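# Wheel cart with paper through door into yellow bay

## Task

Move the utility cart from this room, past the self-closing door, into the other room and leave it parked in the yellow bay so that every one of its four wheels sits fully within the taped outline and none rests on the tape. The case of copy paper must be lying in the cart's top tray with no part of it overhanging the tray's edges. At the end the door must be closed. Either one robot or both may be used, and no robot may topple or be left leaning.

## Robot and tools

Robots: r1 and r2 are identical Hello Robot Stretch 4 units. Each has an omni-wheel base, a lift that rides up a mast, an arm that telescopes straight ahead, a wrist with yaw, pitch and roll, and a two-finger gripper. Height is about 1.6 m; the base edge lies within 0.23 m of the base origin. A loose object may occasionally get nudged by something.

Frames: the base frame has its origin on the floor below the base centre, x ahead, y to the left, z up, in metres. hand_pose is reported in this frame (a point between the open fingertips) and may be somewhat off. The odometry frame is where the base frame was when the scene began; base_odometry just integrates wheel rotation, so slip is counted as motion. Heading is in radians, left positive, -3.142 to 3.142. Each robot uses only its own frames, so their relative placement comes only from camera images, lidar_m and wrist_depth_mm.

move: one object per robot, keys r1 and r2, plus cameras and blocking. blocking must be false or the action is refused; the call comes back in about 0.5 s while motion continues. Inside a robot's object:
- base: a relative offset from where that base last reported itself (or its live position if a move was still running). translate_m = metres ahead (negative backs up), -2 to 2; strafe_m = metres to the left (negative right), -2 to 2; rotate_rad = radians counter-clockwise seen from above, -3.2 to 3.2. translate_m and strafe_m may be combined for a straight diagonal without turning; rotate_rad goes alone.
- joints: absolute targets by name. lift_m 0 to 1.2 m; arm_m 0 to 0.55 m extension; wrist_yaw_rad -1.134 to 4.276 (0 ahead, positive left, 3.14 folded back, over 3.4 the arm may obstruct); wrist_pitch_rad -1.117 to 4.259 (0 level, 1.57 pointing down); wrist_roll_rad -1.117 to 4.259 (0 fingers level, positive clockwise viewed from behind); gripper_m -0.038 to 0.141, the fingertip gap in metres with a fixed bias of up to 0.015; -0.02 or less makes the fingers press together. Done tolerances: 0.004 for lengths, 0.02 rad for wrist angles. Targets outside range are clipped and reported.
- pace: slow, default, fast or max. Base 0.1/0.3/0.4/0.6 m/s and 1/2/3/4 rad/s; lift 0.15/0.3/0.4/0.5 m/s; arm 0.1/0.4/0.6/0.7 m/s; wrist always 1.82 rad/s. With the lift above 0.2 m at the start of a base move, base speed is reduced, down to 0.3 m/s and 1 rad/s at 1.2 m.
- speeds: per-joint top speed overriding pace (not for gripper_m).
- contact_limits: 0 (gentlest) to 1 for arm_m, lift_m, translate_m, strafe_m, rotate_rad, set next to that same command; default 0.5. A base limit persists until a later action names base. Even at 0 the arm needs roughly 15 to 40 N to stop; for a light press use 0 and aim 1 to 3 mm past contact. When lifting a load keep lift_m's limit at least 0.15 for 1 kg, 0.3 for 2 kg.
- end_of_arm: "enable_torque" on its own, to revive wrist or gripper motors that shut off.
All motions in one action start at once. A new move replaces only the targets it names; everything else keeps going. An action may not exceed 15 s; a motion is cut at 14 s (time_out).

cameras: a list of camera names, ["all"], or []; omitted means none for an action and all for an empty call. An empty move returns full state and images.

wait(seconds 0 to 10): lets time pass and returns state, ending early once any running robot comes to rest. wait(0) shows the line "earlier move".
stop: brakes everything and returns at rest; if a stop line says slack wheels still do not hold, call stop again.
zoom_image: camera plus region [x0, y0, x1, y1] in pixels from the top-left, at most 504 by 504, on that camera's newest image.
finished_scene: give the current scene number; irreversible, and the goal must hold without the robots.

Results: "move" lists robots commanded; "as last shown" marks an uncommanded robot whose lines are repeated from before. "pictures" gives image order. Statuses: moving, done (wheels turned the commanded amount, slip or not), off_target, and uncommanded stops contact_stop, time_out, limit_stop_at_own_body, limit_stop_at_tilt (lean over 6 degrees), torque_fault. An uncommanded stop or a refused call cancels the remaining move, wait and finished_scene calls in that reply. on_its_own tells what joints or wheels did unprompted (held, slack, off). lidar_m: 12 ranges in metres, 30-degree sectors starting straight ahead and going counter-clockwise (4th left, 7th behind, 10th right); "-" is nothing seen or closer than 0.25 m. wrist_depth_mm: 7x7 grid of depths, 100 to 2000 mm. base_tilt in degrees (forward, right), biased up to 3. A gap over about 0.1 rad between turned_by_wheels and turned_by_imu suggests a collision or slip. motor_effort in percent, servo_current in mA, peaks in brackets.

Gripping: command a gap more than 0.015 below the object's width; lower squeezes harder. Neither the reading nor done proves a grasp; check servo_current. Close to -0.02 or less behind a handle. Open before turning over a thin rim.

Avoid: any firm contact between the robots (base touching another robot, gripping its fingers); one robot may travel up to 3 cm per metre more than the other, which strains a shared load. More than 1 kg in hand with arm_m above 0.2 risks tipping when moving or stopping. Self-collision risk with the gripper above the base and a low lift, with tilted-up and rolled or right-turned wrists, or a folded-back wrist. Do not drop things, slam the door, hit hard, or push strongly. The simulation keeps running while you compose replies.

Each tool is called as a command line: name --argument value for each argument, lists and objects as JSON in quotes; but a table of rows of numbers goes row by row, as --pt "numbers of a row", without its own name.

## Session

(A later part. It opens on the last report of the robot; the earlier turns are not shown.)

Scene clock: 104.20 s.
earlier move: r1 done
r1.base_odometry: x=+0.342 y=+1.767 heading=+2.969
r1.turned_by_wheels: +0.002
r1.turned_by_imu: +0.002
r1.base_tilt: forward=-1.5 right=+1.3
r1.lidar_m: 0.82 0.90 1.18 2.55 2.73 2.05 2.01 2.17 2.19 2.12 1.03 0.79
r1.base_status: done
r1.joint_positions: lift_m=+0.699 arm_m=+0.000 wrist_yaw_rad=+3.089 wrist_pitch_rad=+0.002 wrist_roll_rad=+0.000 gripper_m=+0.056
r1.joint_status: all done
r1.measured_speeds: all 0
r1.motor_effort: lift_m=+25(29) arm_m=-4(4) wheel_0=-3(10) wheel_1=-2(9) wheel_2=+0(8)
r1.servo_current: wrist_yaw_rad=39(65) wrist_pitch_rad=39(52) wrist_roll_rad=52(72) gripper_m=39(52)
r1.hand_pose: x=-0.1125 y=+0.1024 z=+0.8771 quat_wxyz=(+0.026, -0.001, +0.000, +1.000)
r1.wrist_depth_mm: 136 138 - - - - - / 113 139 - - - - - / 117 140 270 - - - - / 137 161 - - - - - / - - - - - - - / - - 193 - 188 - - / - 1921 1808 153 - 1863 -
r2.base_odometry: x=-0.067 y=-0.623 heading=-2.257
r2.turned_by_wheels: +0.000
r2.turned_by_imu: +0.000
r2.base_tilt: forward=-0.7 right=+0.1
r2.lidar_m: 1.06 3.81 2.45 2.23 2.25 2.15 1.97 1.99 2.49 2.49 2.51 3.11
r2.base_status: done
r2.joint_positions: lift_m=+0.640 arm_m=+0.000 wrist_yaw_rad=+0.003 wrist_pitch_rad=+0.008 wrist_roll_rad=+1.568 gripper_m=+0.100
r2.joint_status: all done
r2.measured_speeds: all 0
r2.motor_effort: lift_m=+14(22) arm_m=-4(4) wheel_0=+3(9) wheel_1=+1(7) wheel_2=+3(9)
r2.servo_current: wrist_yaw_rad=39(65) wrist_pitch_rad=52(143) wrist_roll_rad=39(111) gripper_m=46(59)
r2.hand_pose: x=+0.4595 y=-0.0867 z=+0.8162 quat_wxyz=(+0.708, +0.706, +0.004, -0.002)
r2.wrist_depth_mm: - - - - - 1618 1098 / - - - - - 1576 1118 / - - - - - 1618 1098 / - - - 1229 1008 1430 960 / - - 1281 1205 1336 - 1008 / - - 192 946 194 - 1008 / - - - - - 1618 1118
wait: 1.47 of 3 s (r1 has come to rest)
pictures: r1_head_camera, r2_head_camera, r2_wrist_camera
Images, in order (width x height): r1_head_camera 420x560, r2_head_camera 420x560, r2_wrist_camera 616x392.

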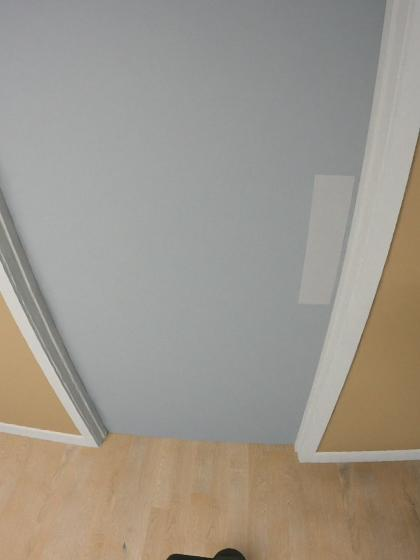

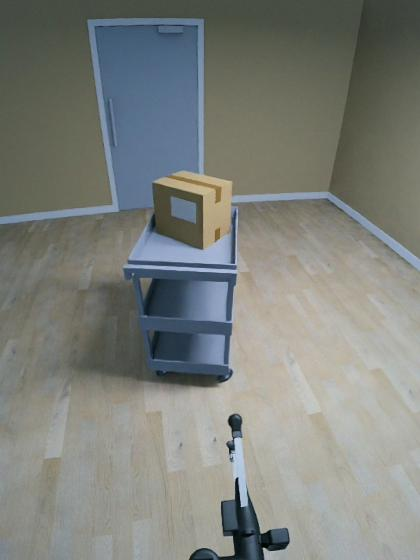

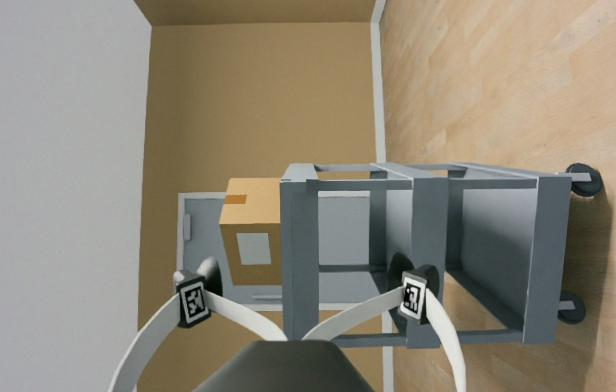

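move --blocking false --r2 '{"base":{"translate_m":0.42,"strafe_m":0.12},"joints":{"lift_m":0.64,"gripper_m":0.13}}' --r1 '{"base":{"translate_m":0.45,"strafe_m":-0.15}}'

wait --seconds 2.2

wait --seconds 1 --cameras '["r2_head_camera","r2_wrist_camera","r1_head_camera","r1_head_left_camera"]'

Scene clock: 123.00 s.
move: r1 moving; r2 moving
r1.base_odometry: x=+0.313 y=+1.783 heading=+2.969
r1.turned_by_wheels: +0.000
r1.turned_by_imu: +0.000
r1.base_tilt: forward=-1.6 right=+1.3
r1.lidar_m: 0.80 0.84 1.12 2.56 2.73 2.10 2.05 2.20 2.19 2.13 0.98 0.76
r1.base_status: translate_m moving; strafe_m moving
r1.joint_positions: lift_m=+0.699 arm_m=+0.000 wrist_yaw_rad=+3.089 wrist_pitch_rad=+0.002 wrist_roll_rad=+0.000 gripper_m=+0.056
r1.joint_status: not commanded
r1.measured_speeds: translate_m=+0.122 strafe_m=-0.040 rotate_rad=+0.005 lift_m=+0.000 arm_m=+0.000 wrist_yaw_rad=+0.000 wrist_pitch_rad=+0.000 wrist_roll_rad=+0.000
r1.motor_effort: lift_m=+25(25) arm_m=-4(4) wheel_0=+9(10) wheel_1=+6(6) wheel_2=-7(8)
r1.servo_current: wrist_yaw_rad=33(59) wrist_pitch_rad=46(46) wrist_roll_rad=46(65) gripper_m=39(46)
r1.hand_pose: x=-0.1125 y=+0.1024 z=+0.8771 quat_wxyz=(+0.026, -0.001, +0.000, +1.000)
r1.wrist_depth_mm: 136 138 - - - - - / 113 139 - - - - - / 117 140 272 - - - - / 137 162 - - - - - / - - - - - - - / - - 194 - 187 - - / - 1921 1921 153 - 1863 -
r2.base_odometry: x=-0.080 y=-0.653 heading=-2.257
r2.turned_by_wheels: +0.000
r2.turned_by_imu: +0.001
r2.base_tilt: forward=-0.7 right=+0.1
r2.lidar_m: 1.04 3.80 2.49 2.22 2.25 2.20 2.01 2.03 2.51 2.48 2.52 3.14
r2.base_status: translate_m moving; strafe_m moving
r2.joint_positions: lift_m=+0.640 arm_m=+0.000 wrist_yaw_rad=+0.003 wrist_pitch_rad=+0.008 wrist_roll_rad=+1.568 gripper_m=+0.115
r2.joint_status: gripper_m moving; the others done
r2.measured_speeds: translate_m=+0.122 strafe_m=+0.035 rotate_rad=-0.003 lift_m=+0.000 arm_m=+0.000 wrist_yaw_rad=+0.000 wrist_pitch_rad=+0.000 wrist_roll_rad=+0.000
r2.motor_effort: lift_m=+14(14) arm_m=-4(4) wheel_0=+6(9) wheel_1=+9(11) wheel_2=-11(12)
r2.servo_current: wrist_yaw_rad=39(52) wrist_pitch_rad=52(59) wrist_roll_rad=46(59) gripper_m=98(98)
r2.hand_pose: x=+0.4595 y=-0.0867 z=+0.8162 quat_wxyz=(+0.708, +0.706, +0.004, -0.002)
r2.wrist_depth_mm: - - - - - 1618 1118 / - - - - - 1618 1138 / - - - - - 1499 1138 / - - - 1182 891 1430 917 / - - 1205 1205 1336 1464 1025 / - - 200 904 193 - 1008 / - - - - - 1618 1078
pictures: none

Scene clock: 125.20 s.
earlier move: r1 moving; r2 moving
r1.base_odometry: x=-0.075 y=+1.992 heading=+2.969
r1.turned_by_wheels: +0.000
r1.turned_by_imu: -0.001
r1.base_tilt: forward=-1.6 right=+1.3
r1.lidar_m: 0.37 0.41 0.60 1.62 2.85 2.55 2.47 2.66 2.10 1.05 0.42 0.34
r1.base_status: translate_m moving; strafe_m moving
r1.joint_positions: lift_m=+0.700 arm_m=+0.000 wrist_yaw_rad=+3.089 wrist_pitch_rad=+0.002 wrist_roll_rad=+0.000 gripper_m=+0.056
r1.joint_status: not commanded
r1.measured_speeds: translate_m=+0.008 strafe_m=-0.003 rotate_rad=-0.001 lift_m=+0.000 arm_m=+0.000 wrist_yaw_rad=+0.000 wrist_pitch_rad=+0.000 wrist_roll_rad=+0.000
r1.motor_effort: lift_m=+24(25) arm_m=-4(4) wheel_0=+1(11) wheel_1=+0(6) wheel_2=+0(11)
r1.servo_current: wrist_yaw_rad=46(72) wrist_pitch_rad=39(46) wrist_roll_rad=52(65) gripper_m=46(46)
r1.hand_pose: x=-0.1125 y=+0.1024 z=+0.8772 quat_wxyz=(+0.026, -0.001, +0.000, +1.000)
r1.wrist_depth_mm: 136 139 - - - - - / 113 139 - - - - - / 118 139 272 - - - - / 137 162 - - - - - / - - - - - - - / - - 194 - 188 - - / - 1921 1921 153 - 1808 -
r2.base_odometry: x=-0.240 y=-1.024 heading=-2.257
r2.turned_by_wheels: +0.000
r2.turned_by_imu: +0.001
r2.base_tilt: forward=-0.7 right=+0.1
r2.lidar_m: 0.68 3.42 2.44 2.18 2.18 2.62 2.41 2.44 2.82 2.54 2.57 0.68
r2.base_status: translate_m moving; strafe_m moving
r2.joint_positions: lift_m=+0.640 arm_m=+0.000 wrist_yaw_rad=+0.003 wrist_pitch_rad=+0.008 wrist_roll_rad=+1.568 gripper_m=+0.130
r2.joint_status: all done
r2.measured_speeds: all 0
r2.motor_effort: lift_m=+14(15) arm_m=-4(4) wheel_0=+7(10) wheel_1=+3(11) wheel_2=-4(14)
r2.servo_current: wrist_yaw_rad=46(65) wrist_pitch_rad=59(59) wrist_roll_rad=39(65) gripper_m=52(98)
r2.hand_pose: x=+0.4595 y=-0.0867 z=+0.8162 quat_wxyz=(+0.708, +0.706, +0.004, -0.002)
r2.wrist_depth_mm: - - - - - 1618 1098 / - - - 484 - 1397 492 / - - 820 492 - 496 496 / - - 741 504 - 504 504 / - - 854 517 - 517 517 / - - 218 521 220 525 1025 / - - - - - 549 554
wait: 2.20 s; no rest
pictures: none

Scene clock: 125.40 s.
earlier move: r1 moving; r2 done
r1.base_odometry: x=-0.075 y=+1.992 heading=+2.969
r1.turned_by_wheels: +0.000
r1.turned_by_imu: +0.000
r1.base_tilt: forward=-1.6 right=+1.2
r1.lidar_m: 0.38 0.41 0.60 1.64 2.85 2.53 2.45 2.66 2.08 1.04 0.42 0.35
r1.base_status: translate_m moving; strafe_m moving
r1.joint_positions: lift_m=+0.700 arm_m=+0.000 wrist_yaw_rad=+3.089 wrist_pitch_rad=+0.002 wrist_roll_rad=+0.000 gripper_m=+0.056
r1.joint_status: not commanded
r1.measured_speeds: all 0
r1.motor_effort: lift_m=+24(25) arm_m=-4(4) wheel_0=+2(11) wheel_1=+0(6) wheel_2=+0(11)
r1.servo_current: wrist_yaw_rad=39(72) wrist_pitch_rad=39(46) wrist_roll_rad=33(65) gripper_m=39(46)
r1.hand_pose: x=-0.1125 y=+0.1024 z=+0.8772 quat_wxyz=(+0.026, -0.001, +0.000, +1.000)
r1.wrist_depth_mm: 136 138 - - - - - / 113 139 - - - - - / 117 139 272 - - - - / 137 162 - - - - - / - - - - - - - / - - 193 - 187 - - / - 1863 1921 153 - 1863 -
r2.base_odometry: x=-0.240 y=-1.024 heading=-2.257
r2.turned_by_wheels: +0.000
r2.turned_by_imu: +0.000
r2.base_tilt: forward=-0.7 right=+0.1
r2.lidar_m: 0.68 3.44 2.42 2.20 2.21 2.68 2.39 2.42 2.79 2.56 2.57 0.67
r2.base_status: done
r2.joint_positions: lift_m=+0.640 arm_m=+0.000 wrist_yaw_rad=+0.003 wrist_pitch_rad=+0.008 wrist_roll_rad=+1.568 gripper_m=+0.130
r2.joint_status: all done
r2.measured_speeds: all 0
r2.motor_effort: lift_m=+14(15) arm_m=-4(4) wheel_0=+4(10) wheel_1=+2(11) wheel_2=-5(14)
r2.servo_current: wrist_yaw_rad=46(65) wrist_pitch_rad=52(59) wrist_roll_rad=46(65) gripper_m=52(98)
r2.hand_pose: x=+0.4595 y=-0.0867 z=+0.8162 quat_wxyz=(+0.708, +0.706, +0.004, -0.002)
r2.wrist_depth_mm: - - - - - 1537 1118 / - - - 484 - 1366 492 / - - 831 488 - 488 492 / - - 741 496 - 504 504 / - - 842 512 - 517 512 / - - 218 521 220 530 1025 / - - - - - 549 554
wait: 0.20 of 1 s (r2 has come to rest)
pictures: r1_head_camera, r1_head_left_camera, r2_head_camera, r2_wrist_camera
Images, in order (width x height): r1_head_camera 420x560, r1_head_left_camera 420x672, r2_head_camera 420x560, r2_wrist_camera 616x392.

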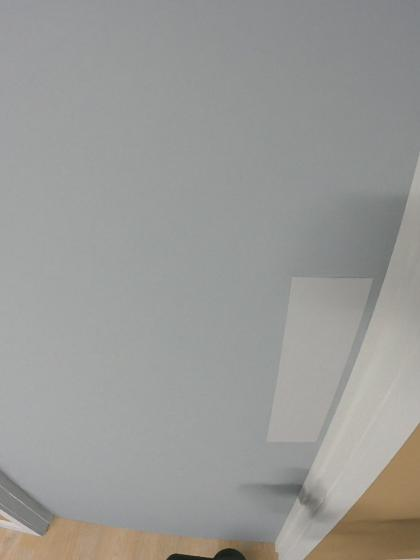

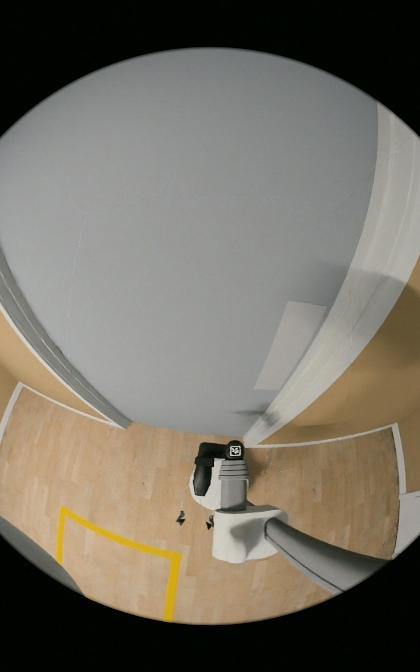

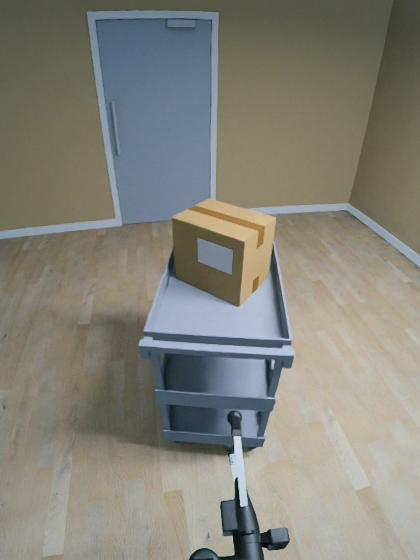

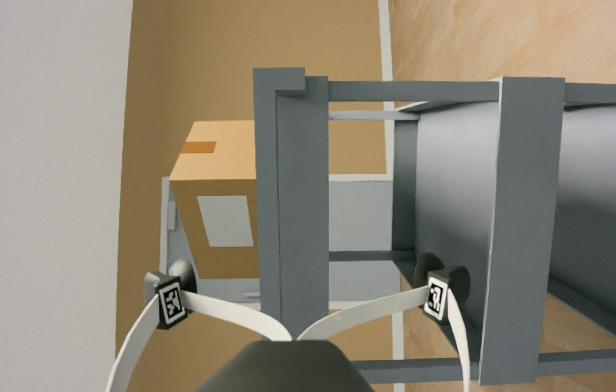

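zoom_image --camera "r2_wrist_camera" --region '[220, 40, 420, 390]'

zoom_image --camera "r2_head_camera" --region '[120, 310, 310, 460]'

Scaled by 1.440.

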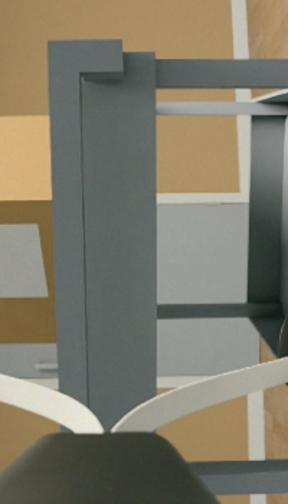

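Scaled by 2.653 from the camera's image (finer frame: 1200x1600).

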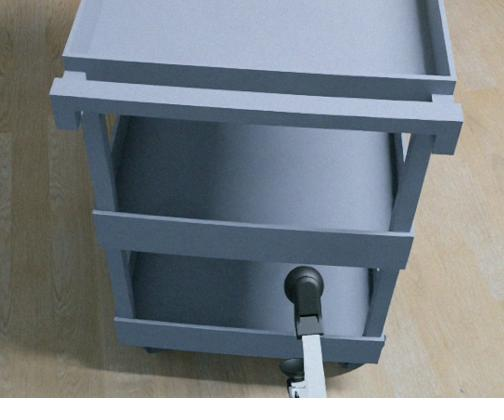

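move --blocking false --r2 '{"joints":{"lift_m":0.697}}' --r1 '{"base":{"rotate_rad":-0.05}}'

wait --seconds 1

move --blocking false --r2 '{"base":{"translate_m":0.24},"pace":"slow","contact_limits":{"translate_m":0.2}}' --r1 '{"base":{"translate_m":0.35,"strafe_m":0.04},"pace":"slow","contact_limits":{"translate_m":0.8}}'

wait --seconds 2.9 --cameras '["r2_head_camera","r2_wrist_camera","r1_head_camera","r1_head_left_camera"]'

Scene clock: 167.77 s.
earlier move: r1 done
move: r1 moving; r2 moving
r1.base_odometry: x=-0.075 y=+1.992 heading=+2.920
r1.turned_by_wheels: -0.050
r1.turned_by_imu: -0.050
r1.base_tilt: forward=-1.6 right=+1.2
r1.lidar_m: 0.37 0.41 0.56 1.32 2.79 2.54 2.48 2.61 2.07 1.21 0.44 0.35
r1.base_status: rotate_rad moving
r1.joint_positions: lift_m=+0.700 arm_m=+0.000 wrist_yaw_rad=+3.089 wrist_pitch_rad=+0.002 wrist_roll_rad=+0.000 gripper_m=+0.056
r1.joint_status: not commanded
r1.measured_speeds: all 0
r1.motor_effort: lift_m=+24(24) arm_m=-4(4) wheel_0=+2(5) wheel_1=+1(5) wheel_2=+0(4)
r1.servo_current: wrist_yaw_rad=46(65) wrist_pitch_rad=39(52) wrist_roll_rad=46(65) gripper_m=33(46)
r1.hand_pose: x=-0.1125 y=+0.1024 z=+0.8772 quat_wxyz=(+0.026, -0.001, +0.000, +1.000)
r1.wrist_depth_mm: 137 138 - - - - - / 113 139 - - - - - / 118 140 273 - - - - / 137 162 - - - - - / - - - - - - - / - - 193 - 188 - - / - 1921 1921 153 - 1863 -
r2.base_odometry: x=-0.240 y=-1.024 heading=-2.257
r2.turned_by_wheels: +0.000
r2.turned_by_imu: +0.000
r2.base_tilt: forward=-0.6 right=+0.1
r2.lidar_m: 0.68 3.42 2.42 2.18 2.20 2.63 2.37 2.44 2.82 2.55 2.58 0.69
r2.base_status: not commanded
r2.joint_positions: lift_m=+0.676 arm_m=+0.000 wrist_yaw_rad=+0.003 wrist_pitch_rad=+0.008 wrist_roll_rad=+1.568 gripper_m=+0.130
r2.joint_status: lift_m moving
r2.measured_speeds: translate_m=+0.000 strafe_m=+0.000 rotate_rad=+0.000 lift_m=+0.116 arm_m=+0.000 wrist_yaw_rad=+0.000 wrist_pitch_rad=-0.004 wrist_roll_rad=+0.000
r2.motor_effort: lift_m=+22(24) arm_m=-4(4) wheel_0=+5(5) wheel_1=+2(3) wheel_2=-4(5)
r2.servo_current: wrist_yaw_rad=59(59) wrist_pitch_rad=52(59) wrist_roll_rad=52(59) gripper_m=52(59)
r2.hand_pose: x=+0.4595 y=-0.0867 z=+0.8523 quat_wxyz=(+0.708, +0.706, +0.004, -0.002)
r2.wrist_depth_mm: - - - - - 1618 1138 / - - - 484 - 1537 480 / - - 866 488 - - 492 / - - 750 504 - - 508 / - - 842 517 - - 521 / - - 217 525 213 530 535 / - - - - - 554 549
pictures: none

Scene clock: 167.87 s.
earlier move: r1 done; r2 moving
r1.base_odometry: x=-0.075 y=+1.992 heading=+2.920
r1.turned_by_wheels: +0.000
r1.turned_by_imu: +0.000
r1.base_tilt: forward=-1.5 right=+1.3
r1.lidar_m: 0.36 0.39 0.57 1.29 2.82 2.58 2.48 2.62 2.11 1.25 0.42 0.33
r1.base_status: done
r1.joint_positions: lift_m=+0.700 arm_m=+0.000 wrist_yaw_rad=+3.089 wrist_pitch_rad=+0.002 wrist_roll_rad=+0.000 gripper_m=+0.056
r1.joint_status: not commanded
r1.measured_speeds: all 0
r1.motor_effort: lift_m=+24(24) arm_m=-4(4) wheel_0=+3(5) wheel_1=+1(5) wheel_2=+0(4)
r1.servo_current: wrist_yaw_rad=39(65) wrist_pitch_rad=39(52) wrist_roll_rad=39(65) gripper_m=46(46)
r1.hand_pose: x=-0.1125 y=+0.1024 z=+0.8772 quat_wxyz=(+0.026, -0.001, +0.000, +1.000)
r1.wrist_depth_mm: 136 139 - - - - - / 113 139 - - - - - / 117 140 272 - - - - / 137 162 - - - - - / - - - - - - - / - - 193 - 187 - - / - 1983 1983 154 - 1921 -
r2.base_odometry: x=-0.240 y=-1.024 heading=-2.257
r2.turned_by_wheels: +0.000
r2.turned_by_imu: +0.000
r2.base_tilt: forward=-0.7 right=+0.1
r2.lidar_m: 0.68 3.42 2.44 2.14 2.21 2.65 2.40 2.43 2.81 2.53 2.57 0.69
r2.base_status: not commanded
r2.joint_positions: lift_m=+0.686 arm_m=+0.000 wrist_yaw_rad=+0.003 wrist_pitch_rad=+0.008 wrist_roll_rad=+1.568 gripper_m=+0.130
r2.joint_status: lift_m moving
r2.measured_speeds: translate_m=+0.000 strafe_m=+0.000 rotate_rad=+0.000 lift_m=+0.085 arm_m=+0.000 wrist_yaw_rad=+0.000 wrist_pitch_rad=+0.000 wrist_roll_rad=+0.000
r2.motor_effort: lift_m=+22(24) arm_m=-4(4) wheel_0=+5(5) wheel_1=+2(3) wheel_2=-5(5)
r2.servo_current: wrist_yaw_rad=46(59) wrist_pitch_rad=46(59) wrist_roll_rad=52(59) gripper_m=52(59)
r2.hand_pose: x=+0.4595 y=-0.0867 z=+0.8619 quat_wxyz=(+0.708, +0.706, +0.004, -0.002)
r2.wrist_depth_mm: - - - - - 1661 1182 / - - - 488 - 1537 488 / - - 854 492 1098 - 492 / - - 759 504 1098 - 504 / - - 854 512 1098 - 517 / - - 217 521 213 525 535 / - - - - - 549 549
wait: 0.10 of 1 s (r1 has come to rest)
pictures: none

Scene clock: 168.37 s.
earlier move: r2 moving
move: r1 moving; r2 moving
r1.base_odometry: x=-0.088 y=+1.993 heading=+2.920
r1.turned_by_wheels: +0.000
r1.turned_by_imu: +0.000
r1.base_tilt: forward=-1.6 right=+1.3
r1.lidar_m: 0.35 0.39 0.56 1.28 2.79 2.59 2.48 2.62 2.13 1.15 0.41 0.33
r1.base_status: translate_m moving; strafe_m moving
r1.joint_positions: lift_m=+0.700 arm_m=+0.000 wrist_yaw_rad=+3.089 wrist_pitch_rad=+0.002 wrist_roll_rad=+0.000 gripper_m=+0.056
r1.joint_status: not commanded
r1.measured_speeds: translate_m=+0.048 strafe_m=+0.005 rotate_rad=-0.001 lift_m=+0.000 arm_m=+0.000 wrist_yaw_rad=+0.000 wrist_pitch_rad=+0.000 wrist_roll_rad=+0.000
r1.motor_effort: lift_m=+24(24) arm_m=-4(4) wheel_0=+6(8) wheel_1=+6(6) wheel_2=-5(5)
r1.servo_current: wrist_yaw_rad=52(59) wrist_pitch_rad=46(46) wrist_roll_rad=33(65) gripper_m=46(46)
r1.contact_limits: translate_m 0.8
r1.hand_pose: x=-0.1125 y=+0.1024 z=+0.8772 quat_wxyz=(+0.026, -0.001, +0.000, +1.000)
r1.wrist_depth_mm: 136 138 - - - - - / 113 139 - - - - - / 118 140 272 - - - - / 137 162 - - - - - / - - - - - - - / - - 194 - 188 - - / - 1983 1921 153 - 1863 -
r2.base_odometry: x=-0.248 y=-1.033 heading=-2.257
r2.turned_by_wheels: +0.000
r2.turned_by_imu: +0.000
r2.base_tilt: forward=-0.7 right=+0.1
r2.lidar_m: 0.67 3.43 2.40 2.20 2.19 2.69 2.43 2.46 2.78 2.53 2.58 0.68
r2.base_status: translate_m moving
r2.joint_positions: lift_m=+0.697 arm_m=+0.000 wrist_yaw_rad=+0.003 wrist_pitch_rad=+0.008 wrist_roll_rad=+1.568 gripper_m=+0.130
r2.joint_status: lift_m moving
r2.measured_speeds: translate_m=+0.048 strafe_m=+0.000 rotate_rad=-0.001 lift_m=+0.000 arm_m=+0.000 wrist_yaw_rad=+0.000 wrist_pitch_rad=+0.000 wrist_roll_rad=+0.000
r2.motor_effort: lift_m=+19(27) arm_m=-4(4) wheel_0=+7(8) wheel_1=+5(5) wheel_2=-9(10)
r2.servo_current: wrist_yaw_rad=52(52) wrist_pitch_rad=52(59) wrist_roll_rad=46(52) gripper_m=52(52)
r2.contact_limits: translate_m 0.2
r2.hand_pose: x=+0.4595 y=-0.0867 z=+0.8727 quat_wxyz=(+0.708, +0.706, +0.004, -0.002)
r2.wrist_depth_mm: - - - - - 1708 1205 / - - - - - 1708 477 / - - 854 484 1042 - 480 / - - 750 496 - - 496 / - - 866 508 1118 - 504 / - - 218 452 213 - 521 / - - - - - 554 535
pictures: none

Scene clock: 171.27 s.
earlier move: r1 moving; r2 moving
r1.base_odometry: x=-0.364 y=+2.023 heading=+2.920
r1.turned_by_wheels: +0.000
r1.turned_by_imu: +0.001
r1.base_tilt: forward=-1.6 right=+1.3
r1.lidar_m: - 0.25 0.25 0.62 2.75 2.86 2.77 2.90 2.17 2.11 0.25 0.25
r1.base_status: translate_m moving; strafe_m moving
r1.joint_positions: lift_m=+0.700 arm_m=+0.000 wrist_yaw_rad=+3.089 wrist_pitch_rad=+0.002 wrist_roll_rad=+0.000 gripper_m=+0.056
r1.joint_status: not commanded
r1.measured_speeds: translate_m=+0.101 strafe_m=+0.013 rotate_rad=-0.005 lift_m=+0.000 arm_m=+0.000 wrist_yaw_rad=+0.000 wrist_pitch_rad=+0.000 wrist_roll_rad=+0.000
r1.motor_effort: lift_m=+24(24) arm_m=-4(4) wheel_0=+14(19) wheel_1=+12(12) wheel_2=-14(17)
r1.servo_current: wrist_yaw_rad=33(65) wrist_pitch_rad=46(52) wrist_roll_rad=52(72) gripper_m=39(52)
r1.contact_limits: translate_m 0.8
r1.hand_pose: x=-0.1125 y=+0.1024 z=+0.8772 quat_wxyz=(+0.026, -0.001, +0.000, +1.000)
r1.wrist_depth_mm: 136 138 - - - - - / 109 138 - - - - - / 116 139 249 - - - - / 135 153 - - - - - / - - - - - - - / - - 193 - 188 - - / - 1983 1921 153 - 1921 -
r2.base_odometry: x=-0.392 y=-1.209 heading=-2.257
r2.turned_by_wheels: +0.000
r2.turned_by_imu: +0.001
r2.base_tilt: forward=-0.6 right=+0.1
r2.lidar_m: 0.43 0.48 2.48 2.21 2.25 2.84 2.63 2.68 2.77 2.51 2.54 0.46
r2.base_status: translate_m moving
r2.joint_positions: lift_m=+0.697 arm_m=+0.000 wrist_yaw_rad=+0.003 wrist_pitch_rad=+0.008 wrist_roll_rad=+1.568 gripper_m=+0.130
r2.joint_status: all done
r2.measured_speeds: translate_m=+0.001 strafe_m=+0.000 rotate_rad=+0.000 lift_m=+0.000 arm_m=+0.000 wrist_yaw_rad=+0.000 wrist_pitch_rad=+0.000 wrist_roll_rad=+0.000
r2.motor_effort: lift_m=+21(27) arm_m=-4(4) wheel_0=+9(10) wheel_1=+4(8) wheel_2=-5(10)
r2.servo_current: wrist_yaw_rad=46(65) wrist_pitch_rad=52(59) wrist_roll_rad=52(59) gripper_m=52(59)
r2.contact_limits: translate_m 0.2
r2.hand_pose: x=+0.4595 y=-0.0867 z=+0.8727 quat_wxyz=(+0.708, +0.706, +0.004, -0.002)
r2.wrist_depth_mm: - - - 191 246 266 445 / - - - 196 253 1499 - / - - 549 200 258 - - / - - 500 205 264 866 - / - - 559 211 271 891 - / - - 627 213 276 - - / - - - - - 1863 -
wait: 2.90 s; no rest
pictures: r1_head_camera, r1_head_left_camera, r2_head_camera, r2_wrist_camera
Images, in order (width x height): r1_head_camera 420x560, r1_head_left_camera 420x672, r2_head_camera 420x560, r2_wrist_camera 616x392.

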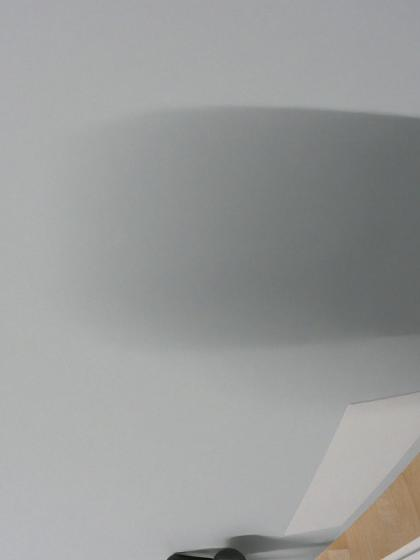

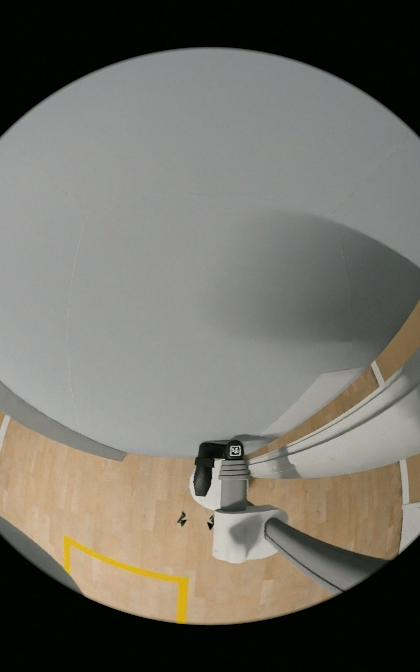

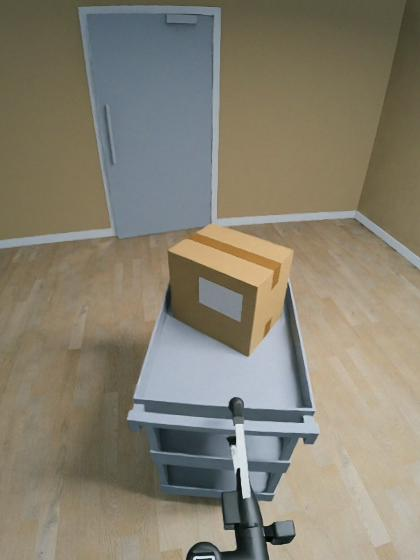

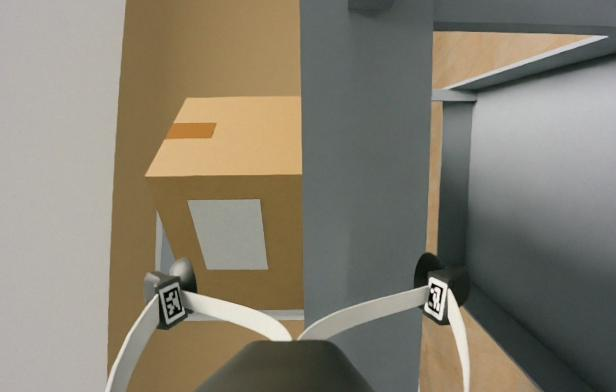

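move --blocking false --r2 '{"base":{"translate_m":0.055},"joints":{"lift_m":0.69},"pace":"slow","contact_limits":{"translate_m":0.2}}'

wait --seconds 1.3 --cameras '["r2_head_camera","r2_wrist_camera","r1_head_left_camera"]'

Scene clock: 183.77 s.
earlier move: r1 done; r2 done
move: r2 moving
r1.base_odometry: x=-0.425 y=+2.030 heading=+2.920
r1.turned_by_wheels: +0.000
r1.turned_by_imu: +0.000
r1.base_tilt: forward=-1.6 right=+1.3
r1.lidar_m: 0.25 0.25 0.25 0.49 2.76 2.91 2.82 2.92 2.41 2.13 0.25 0.25
r1.base_status: done
r1.joint_positions: lift_m=+0.700 arm_m=+0.000 wrist_yaw_rad=+3.094 wrist_pitch_rad=+0.002 wrist_roll_rad=+0.000 gripper_m=+0.056
r1.joint_status: not commanded
r1.measured_speeds: all 0
r1.motor_effort: lift_m=+23(23) arm_m=+4(4) wheel_0=+6(7) wheel_1=+12(12) wheel_2=-12(12)
r1.servo_current: wrist_yaw_rad=59(59) wrist_pitch_rad=39(52) wrist_roll_rad=59(59) gripper_m=46(46)
r1.contact_limits: translate_m 0.8
r1.hand_pose: x=-0.1131 y=+0.1010 z=+0.8772 quat_wxyz=(+0.024, -0.001, +0.000, +1.000)
r1.wrist_depth_mm: - 136 - - - - - / - 137 - - - - - / 107 137 191 - - - - / 122 138 290 - - - - / - - - - - - - / - - 193 - 187 - - / - 1921 1983 153 - 1921 -
r2.base_odometry: x=-0.400 y=-1.219 heading=-2.257
r2.turned_by_wheels: +0.000
r2.turned_by_imu: +0.001
r2.base_tilt: forward=-0.7 right=+0.1
r2.lidar_m: 0.43 0.47 2.44 2.24 2.26 2.80 2.64 2.66 2.77 2.52 2.54 0.43
r2.base_status: translate_m moving
r2.joint_positions: lift_m=+0.690 arm_m=+0.000 wrist_yaw_rad=+0.003 wrist_pitch_rad=+0.008 wrist_roll_rad=+1.568 gripper_m=+0.130
r2.joint_status: lift_m moving
r2.measured_speeds: translate_m=+0.048 strafe_m=+0.000 rotate_rad=+0.001 lift_m=+0.000 arm_m=+0.000 wrist_yaw_rad=+0.000 wrist_pitch_rad=+0.000 wrist_roll_rad=+0.000
r2.motor_effort: lift_m=+11(20) arm_m=-4(4) wheel_0=+6(11) wheel_1=+7(7) wheel_2=-10(11)
r2.servo_current: wrist_yaw_rad=46(52) wrist_pitch_rad=52(52) wrist_roll_rad=52(52) gripper_m=52(52)
r2.contact_limits: translate_m 0.2
r2.hand_pose: x=+0.4595 y=-0.0867 z=+0.8663 quat_wxyz=(+0.708, +0.706, +0.004, -0.002)
r2.wrist_depth_mm: - - - 181 237 1618 459 / - - - 185 242 809 - / - - 535 190 249 831 - / - - 492 193 253 866 - / - - 549 200 259 878 - / - - 621 202 212 - - / - - - - - 1863 -
pictures: none

Scene clock: 185.03 s.
earlier move: r2 done
r1.base_odometry: x=-0.425 y=+2.030 heading=+2.920
r1.turned_by_wheels: +0.000
r1.turned_by_imu: +0.000
r1.base_tilt: forward=-1.7 right=+1.3
r1.lidar_m: 0.25 0.25 0.25 0.50 2.75 2.92 2.84 2.95 2.41 2.13 0.25 0.25
r1.base_status: done
r1.joint_positions: lift_m=+0.700 arm_m=+0.000 wrist_yaw_rad=+3.094 wrist_pitch_rad=+0.002 wrist_roll_rad=+0.000 gripper_m=+0.056
r1.joint_status: not commanded
r1.measured_speeds: all 0
r1.motor_effort: lift_m=+23(23) arm_m=+4(4) wheel_0=+6(7) wheel_1=+12(12) wheel_2=-12(12)
r1.servo_current: wrist_yaw_rad=65(65) wrist_pitch_rad=39(52) wrist_roll_rad=59(59) gripper_m=46(46)
r1.contact_limits: translate_m 0.8
r1.hand_pose: x=-0.1131 y=+0.1010 z=+0.8772 quat_wxyz=(+0.024, -0.001, +0.000, +1.000)
r1.wrist_depth_mm: - 137 - - - - - / - 137 - - - - - / 106 137 192 - - - - / 122 138 290 - - - - / - - - - - - - / - - 193 - 188 - - / - 1863 1921 154 - 1808 -
r2.base_odometry: x=-0.427 y=-1.251 heading=-2.257
r2.turned_by_wheels: +0.000
r2.turned_by_imu: +0.000
r2.base_tilt: forward=-0.7 right=+0.1
r2.lidar_m: 0.38 0.42 2.46 2.23 2.26 2.81 2.69 2.73 2.74 2.49 2.53 0.39
r2.base_status: done
r2.joint_positions: lift_m=+0.690 arm_m=+0.000 wrist_yaw_rad=+0.001 wrist_pitch_rad=+0.008 wrist_roll_rad=+1.568 gripper_m=+0.130
r2.joint_status: all done
r2.measured_speeds: all 0
r2.motor_effort: lift_m=+15(20) arm_m=-4(4) wheel_0=+5(11) wheel_1=+4(8) wheel_2=-7(11)
r2.servo_current: wrist_yaw_rad=33(52) wrist_pitch_rad=46(59) wrist_roll_rad=33(65) gripper_m=52(59)
r2.contact_limits: translate_m 0.2
r2.hand_pose: x=+0.4594 y=-0.0871 z=+0.8662 quat_wxyz=(+0.708, +0.706, +0.003, -0.002)
r2.wrist_depth_mm: - - - 144 200 1576 1160 / - - - 147 204 759 - / - - 500 150 209 - - / - 462 445 153 213 - - / - - 492 156 218 - - / - - 559 159 221 187 - / - - - - 227 1576 -
wait: 1.27 of 1.3 s (r2 has come to rest)
pictures: r1_head_left_camera, r2_head_camera, r2_wrist_camera
Images, in order (width x height): r1_head_left_camera 420x672, r2_head_camera 420x560, r2_wrist_camera 616x392.

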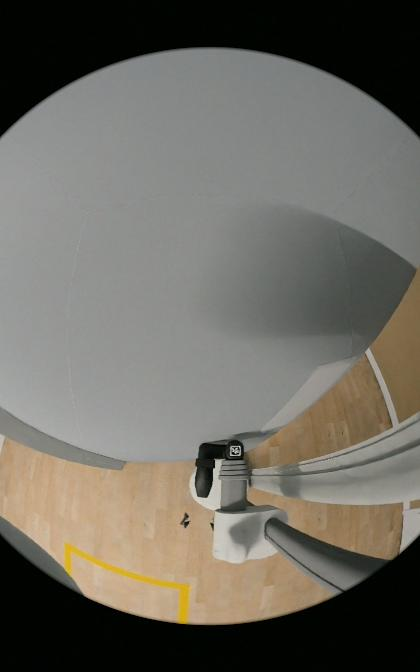

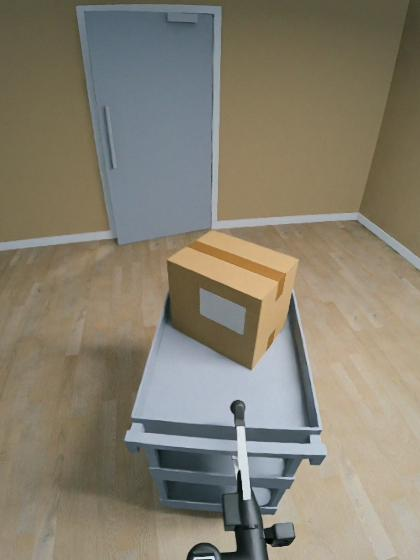

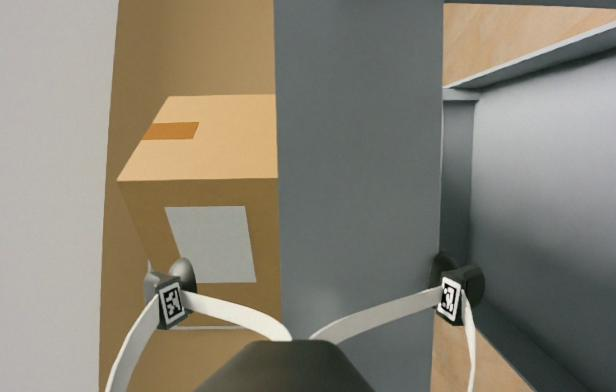

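move --blocking false --r2 '{"joints":{"gripper_m":-0.005}}'

wait --seconds 2 --cameras '["r2_head_camera","r2_wrist_camera"]'

Scene clock: 189.90 s.
move: r2 moving
r1: as last shown
r1.contact_limits: translate_m 0.8
r2.base_odometry: x=-0.427 y=-1.251 heading=-2.257
r2.turned_by_wheels: +0.000
r2.turned_by_imu: +0.000
r2.base_tilt: forward=-0.7 right=+0.0
r2.lidar_m: 0.39 0.43 2.50 2.25 2.26 2.86 2.68 2.75 2.75 2.51 2.54 0.40
r2.base_status: not commanded
r2.joint_positions: lift_m=+0.690 arm_m=+0.000 wrist_yaw_rad=+0.001 wrist_pitch_rad=+0.008 wrist_roll_rad=+1.568 gripper_m=+0.117
r2.joint_status: gripper_m moving
r2.measured_speeds: translate_m=+0.000 strafe_m=+0.000 rotate_rad=+0.000 lift_m=-0.001 arm_m=+0.000 wrist_yaw_rad=+0.000 wrist_pitch_rad=+0.000 wrist_roll_rad=+0.001
r2.motor_effort: lift_m=+16(16) arm_m=-4(4) wheel_0=+5(5) wheel_1=+4(5) wheel_2=-7(8)
r2.servo_current: wrist_yaw_rad=33(59) wrist_pitch_rad=52(52) wrist_roll_rad=46(52) gripper_m=130(130)
r2.contact_limits: translate_m 0.2
r2.hand_pose: x=+0.4594 y=-0.0871 z=+0.8660 quat_wxyz=(+0.708, +0.706, +0.003, -0.002)
r2.wrist_depth_mm: - - - 144 202 1499 1138 / - - - 146 206 778 - / - - 500 150 211 - - / - 452 449 154 214 - - / - - 504 157 219 798 - / - - 200 160 222 185 - / - - - - 229 1661 -
pictures: none

Scene clock: 191.60 s.
earlier move: r2 done
r1.base_odometry: x=-0.425 y=+2.030 heading=+2.920
r1.turned_by_wheels: +0.000
r1.turned_by_imu: +0.000
r1.base_tilt: forward=-1.7 right=+1.3
r1.lidar_m: 0.25 0.25 0.25 0.50 2.75 2.91 2.84 2.96 2.40 2.14 0.25 0.25
r1.base_status: not commanded
r1.joint_positions: lift_m=+0.700 arm_m=+0.000 wrist_yaw_rad=+3.094 wrist_pitch_rad=+0.002 wrist_roll_rad=+0.000 gripper_m=+0.056
r1.joint_status: not commanded
r1.measured_speeds: all 0
r1.motor_effort: lift_m=+23(24) arm_m=+4(4) wheel_0=+6(7) wheel_1=+11(12) wheel_2=-12(12)
r1.servo_current: wrist_yaw_rad=72(78) wrist_pitch_rad=39(52) wrist_roll_rad=46(65) gripper_m=46(46)
r1.contact_limits: translate_m 0.8
r1.hand_pose: x=-0.1131 y=+0.1010 z=+0.8772 quat_wxyz=(+0.024, -0.001, +0.000, +1.000)
r1.wrist_depth_mm: - 136 - - - - - / - 137 - - - - - / 106 137 193 - - - - / 122 138 291 - - - - / - - - - - - - / - - 193 - 187 - - / - 1921 1921 153 - 1921 -
r2.base_odometry: x=-0.427 y=-1.252 heading=-2.257
r2.turned_by_wheels: +0.000
r2.turned_by_imu: +0.000
r2.base_tilt: forward=-0.7 right=+0.1
r2.lidar_m: 0.41 0.45 2.46 2.25 2.26 2.83 2.68 2.72 2.74 2.49 2.50 0.42
r2.base_status: not commanded
r2.joint_positions: lift_m=+0.690 arm_m=+0.000 wrist_yaw_rad=+0.000 wrist_pitch_rad=+0.011 wrist_roll_rad=+1.569 gripper_m=-0.004
r2.joint_status: all done
r2.measured_speeds: all 0
r2.motor_effort: lift_m=+20(22) arm_m=-4(6) wheel_0=-1(5) wheel_1=+1(5) wheel_2=+1(8)
r2.servo_current: wrist_yaw_rad=39(59) wrist_pitch_rad=65(111) wrist_roll_rad=59(65) gripper_m=85(273)
r2.contact_limits: translate_m 0.2
r2.hand_pose: x=+0.4593 y=-0.0874 z=+0.8648 quat_wxyz=(+0.708, +0.706, +0.004, -0.004)
r2.wrist_depth_mm: - - - 158 215 1537 1160 / - - - 161 220 759 - / - - 488 165 225 - - / - - 473 169 230 820 - / - - 539 174 235 - - / - - 189 176 183 - - / - - - - 245 1708 512
wait: 1.70 of 2 s (r2 has come to rest)
Images, in order (width x height): r2_head_camera 420x560, r2_wrist_camera 616x392.

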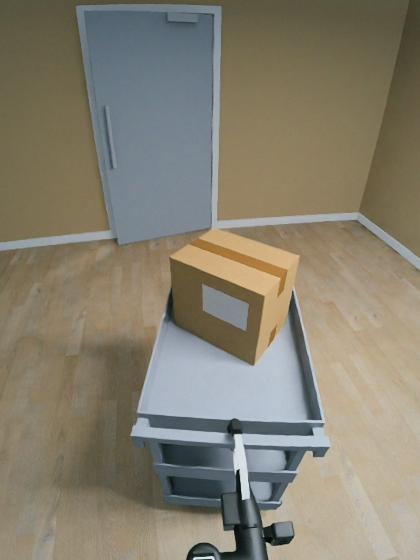

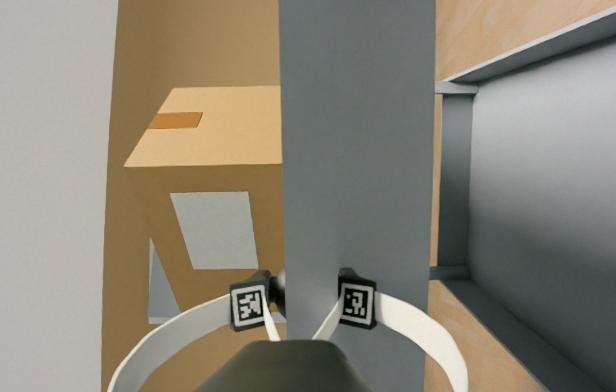

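move --blocking false --r2 '{"base":{"translate_m":-0.4},"pace":"slow"}' --r1 '{"base":{"translate_m":0.3},"pace":"slow","contact_limits":{"translate_m":0.8}}'

wait --seconds 3.2

wait --seconds 2 --cameras '["r2_head_camera","r2_wrist_camera","r1_head_camera","r1_head_left_camera"]'

Scene clock: 196.43 s.
move: r1 moving; r2 moving
r1.base_odometry: x=-0.437 y=+2.033 heading=+2.920
r1.turned_by_wheels: +0.000
r1.turned_by_imu: +0.007
r1.base_tilt: forward=-1.7 right=+1.3
r1.lidar_m: 0.25 0.25 0.25 0.51 2.77 2.95 2.83 2.92 2.50 0.25 0.25 0.25
r1.base_status: translate_m moving
r1.joint_positions: lift_m=+0.700 arm_m=+0.000 wrist_yaw_rad=+3.094 wrist_pitch_rad=+0.002 wrist_roll_rad=+0.000 gripper_m=+0.056
r1.joint_status: not commanded
r1.measured_speeds: translate_m=+0.050 strafe_m=+0.000 rotate_rad=-0.003 lift_m=+0.000 arm_m=+0.000 wrist_yaw_rad=+0.000 wrist_pitch_rad=+0.000 wrist_roll_rad=+0.000
r1.motor_effort: lift_m=+23(23) arm_m=+4(4) wheel_0=+6(9) wheel_1=+16(16) wheel_2=-16(18)
r1.servo_current: wrist_yaw_rad=46(59) wrist_pitch_rad=46(52) wrist_roll_rad=46(59) gripper_m=39(46)
r1.contact_limits: translate_m 0.8
r1.hand_pose: x=-0.1131 y=+0.1010 z=+0.8772 quat_wxyz=(+0.024, -0.001, +0.000, +1.000)
r1.wrist_depth_mm: - 137 - - - - - / - 137 - - - - - / 106 136 191 - - - - / 122 138 291 - - - - / - - - - - - - / - - 191 - 187 - - / - 1921 1983 153 - 1921 -
r2.base_odometry: x=-0.420 y=-1.242 heading=-2.257
r2.turned_by_wheels: +0.000
r2.turned_by_imu: +0.001
r2.base_tilt: forward=-0.7 right=+0.1
r2.lidar_m: 0.39 0.45 2.48 2.23 2.26 2.81 2.68 2.71 2.73 2.51 2.54 0.42
r2.base_status: translate_m moving
r2.joint_positions: lift_m=+0.690 arm_m=+0.000 wrist_yaw_rad=+0.001 wrist_pitch_rad=+0.011 wrist_roll_rad=+1.569 gripper_m=-0.004
r2.joint_status: not commanded
r2.measured_speeds: translate_m=-0.048 strafe_m=+0.000 rotate_rad=+0.003 lift_m=+0.000 arm_m=+0.000 wrist_yaw_rad=+0.004 wrist_pitch_rad=+0.000 wrist_roll_rad=+0.000
r2.motor_effort: lift_m=+20(20) arm_m=-4(4) wheel_0=-6(7) wheel_1=-8(8) wheel_2=+13(14)
r2.servo_current: wrist_yaw_rad=52(52) wrist_pitch_rad=65(65) wrist_roll_rad=52(59) gripper_m=91(91)
r2.hand_pose: x=+0.4594 y=-0.0872 z=+0.8648 quat_wxyz=(+0.708, +0.706, +0.004, -0.004)
r2.wrist_depth_mm: - - - 159 215 1537 1160 / - - - 162 220 759 - / - - 488 165 225 - - / - - 473 169 230 831 - / - - 539 175 236 - - / - - 189 177 184 - - / - - - - 245 1708 512
pictures: none

Scene clock: 199.63 s.
earlier move: r1 moving; r2 moving
r1.base_odometry: x=-0.713 y=+2.095 heading=+2.921
r1.turned_by_wheels: +0.001
r1.turned_by_imu: +0.124
r1.base_tilt: forward=-1.6 right=+1.3
r1.lidar_m: 0.25 - 0.25 0.33 2.89 3.10 3.08 0.35 0.32 1.40 2.35 0.28
r1.base_status: translate_m moving
r1.joint_positions: lift_m=+0.700 arm_m=+0.000 wrist_yaw_rad=+3.098 wrist_pitch_rad=+0.002 wrist_roll_rad=+0.000 gripper_m=+0.056
r1.joint_status: not commanded
r1.measured_speeds: translate_m=+0.029 strafe_m=+0.001 rotate_rad=+0.001 lift_m=+0.000 arm_m=+0.000 wrist_yaw_rad=+0.000 wrist_pitch_rad=+0.000 wrist_roll_rad=+0.000
r1.motor_effort: lift_m=+23(23) arm_m=+6(6) wheel_0=+8(12) wheel_1=+10(17) wheel_2=-11(19)
r1.servo_current: wrist_yaw_rad=65(91) wrist_pitch_rad=46(52) wrist_roll_rad=39(72) gripper_m=46(52)
r1.contact_limits: translate_m 0.8
r1.hand_pose: x=-0.1136 y=+0.1000 z=+0.8772 quat_wxyz=(+0.022, -0.001, +0.000, +1.000)
r1.wrist_depth_mm: - 136 - - - - - / - 136 - - - - - / 105 137 187 - - - - / 121 137 258 - - - - / - - - - - - - / - - 194 - 187 - - / - 1863 1921 153 - 1921 -
r2.base_odometry: x=-0.225 y=-1.004 heading=-2.257
r2.turned_by_wheels: +0.000
r2.turned_by_imu: +0.001
r2.base_tilt: forward=-0.6 right=+0.0
r2.lidar_m: 0.41 0.43 2.42 2.16 2.20 2.63 2.38 2.43 2.82 2.54 2.57 0.42
r2.base_status: translate_m moving
r2.joint_positions: lift_m=+0.690 arm_m=+0.000 wrist_yaw_rad=+0.003 wrist_pitch_rad=+0.011 wrist_roll_rad=+1.569 gripper_m=-0.004
r2.joint_status: not commanded
r2.measured_speeds: translate_m=-0.101 strafe_m=+0.000 rotate_rad=-0.001 lift_m=+0.000 arm_m=+0.000 wrist_yaw_rad=+0.000 wrist_pitch_rad=+0.000 wrist_roll_rad=+0.000
r2.motor_effort: lift_m=+20(20) arm_m=-4(4) wheel_0=-6(10) wheel_1=-7(8) wheel_2=+11(15)
r2.servo_current: wrist_yaw_rad=46(65) wrist_pitch_rad=65(72) wrist_roll_rad=59(59) gripper_m=85(91)
r2.hand_pose: x=+0.4595 y=-0.0866 z=+0.8648 quat_wxyz=(+0.708, +0.706, +0.005, -0.003)
r2.wrist_depth_mm: - - - 165 224 1661 1182 / - - - 168 226 798 - / - - 530 170 229 831 - / - - 462 172 232 842 - / - - 517 175 236 842 - / - - 190 177 181 - - / - - - - 240 1576 -
wait: 3.20 s; no rest
pictures: none

Scene clock: 200.20 s.
earlier move: r1 done; r2 moving
r1.base_odometry: x=-0.717 y=+2.096 heading=+2.921
r1.turned_by_wheels: +0.000
r1.turned_by_imu: +0.001
r1.base_tilt: forward=-1.7 right=+1.3
r1.lidar_m: 0.25 - 0.25 0.33 2.88 3.12 3.08 0.32 0.29 1.50 2.36 0.28
r1.base_status: done
r1.joint_positions: lift_m=+0.700 arm_m=+0.000 wrist_yaw_rad=+3.098 wrist_pitch_rad=+0.002 wrist_roll_rad=+0.000 gripper_m=+0.056
r1.joint_status: not commanded
r1.measured_speeds: all 0
r1.motor_effort: lift_m=+23(23) arm_m=+6(6) wheel_0=+9(12) wheel_1=+10(17) wheel_2=-10(19)
r1.servo_current: wrist_yaw_rad=72(91) wrist_pitch_rad=39(52) wrist_roll_rad=65(72) gripper_m=46(52)
r1.contact_limits: translate_m 0.8
r1.hand_pose: x=-0.1136 y=+0.1000 z=+0.8772 quat_wxyz=(+0.022, -0.001, +0.000, +1.000)
r1.wrist_depth_mm: - 136 - - - - - / - 136 - - - - - / 106 137 187 - - - - / 122 137 258 - - - - / - - - - - - - / - - 194 - 186 - - / - 1921 1863 153 - 1921 -
r2.base_odometry: x=-0.191 y=-0.963 heading=-2.257
r2.turned_by_wheels: +0.000
r2.turned_by_imu: +0.000
r2.base_tilt: forward=-0.7 right=+0.0
r2.lidar_m: 0.40 0.41 2.43 2.19 2.20 2.59 2.32 2.34 2.81 2.55 2.60 0.41
r2.base_status: translate_m moving
r2.joint_positions: lift_m=+0.690 arm_m=+0.000 wrist_yaw_rad=+0.003 wrist_pitch_rad=+0.011 wrist_roll_rad=+1.569 gripper_m=-0.004
r2.joint_status: not commanded
r2.measured_speeds: translate_m=-0.076 strafe_m=+0.000 rotate_rad=-0.003 lift_m=+0.000 arm_m=+0.000 wrist_yaw_rad=+0.000 wrist_pitch_rad=+0.000 wrist_roll_rad=+0.000
r2.motor_effort: lift_m=+20(20) arm_m=-4(4) wheel_0=-2(10) wheel_1=-5(8) wheel_2=+8(15)
r2.servo_current: wrist_yaw_rad=52(65) wrist_pitch_rad=59(72) wrist_roll_rad=46(59) gripper_m=72(91)
r2.hand_pose: x=+0.4595 y=-0.0866 z=+0.8648 quat_wxyz=(+0.708, +0.706, +0.005, -0.003)
r2.wrist_depth_mm: - - - 167 226 1708 1160 / - - - 169 229 1576 - / - - 539 170 230 831 - / - - 462 173 233 831 - / - - 512 175 236 854 - / - - 190 176 182 - - / - - - - 240 1618 -
wait: 0.57 of 2 s (r1 has come to rest)
pictures: r1_head_camera, r1_head_left_camera, r2_head_camera, r2_wrist_camera
Images, in order (width x height): r1_head_camera 420x560, r1_head_left_camera 420x672, r2_head_camera 420x560, r2_wrist_camera 616x392.

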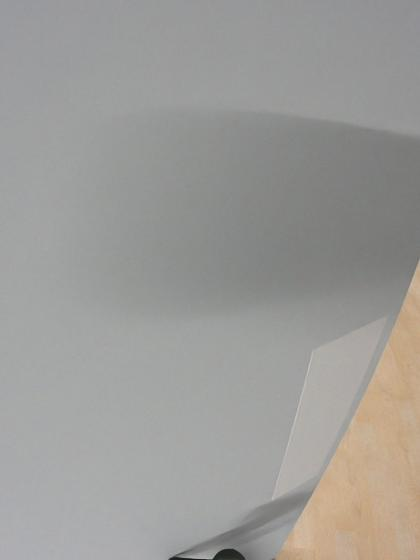

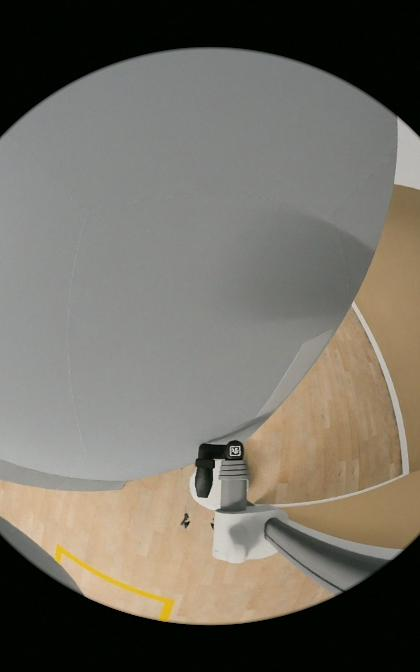

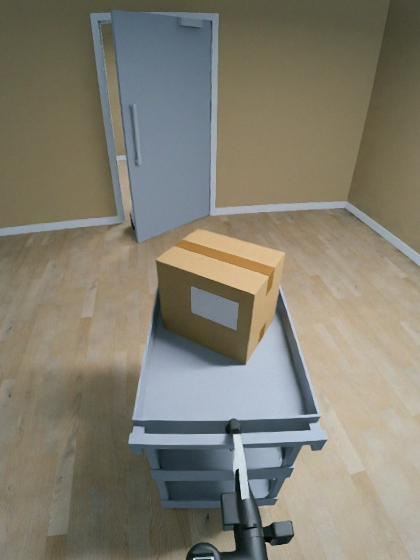

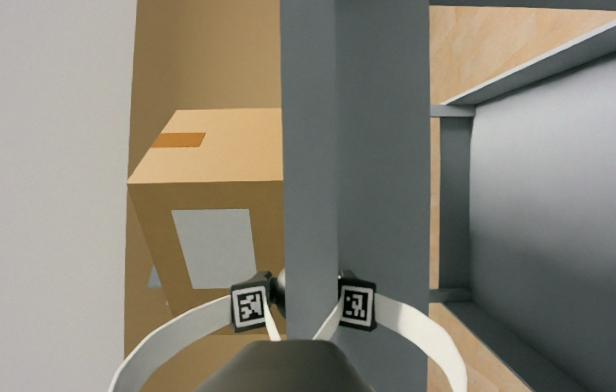

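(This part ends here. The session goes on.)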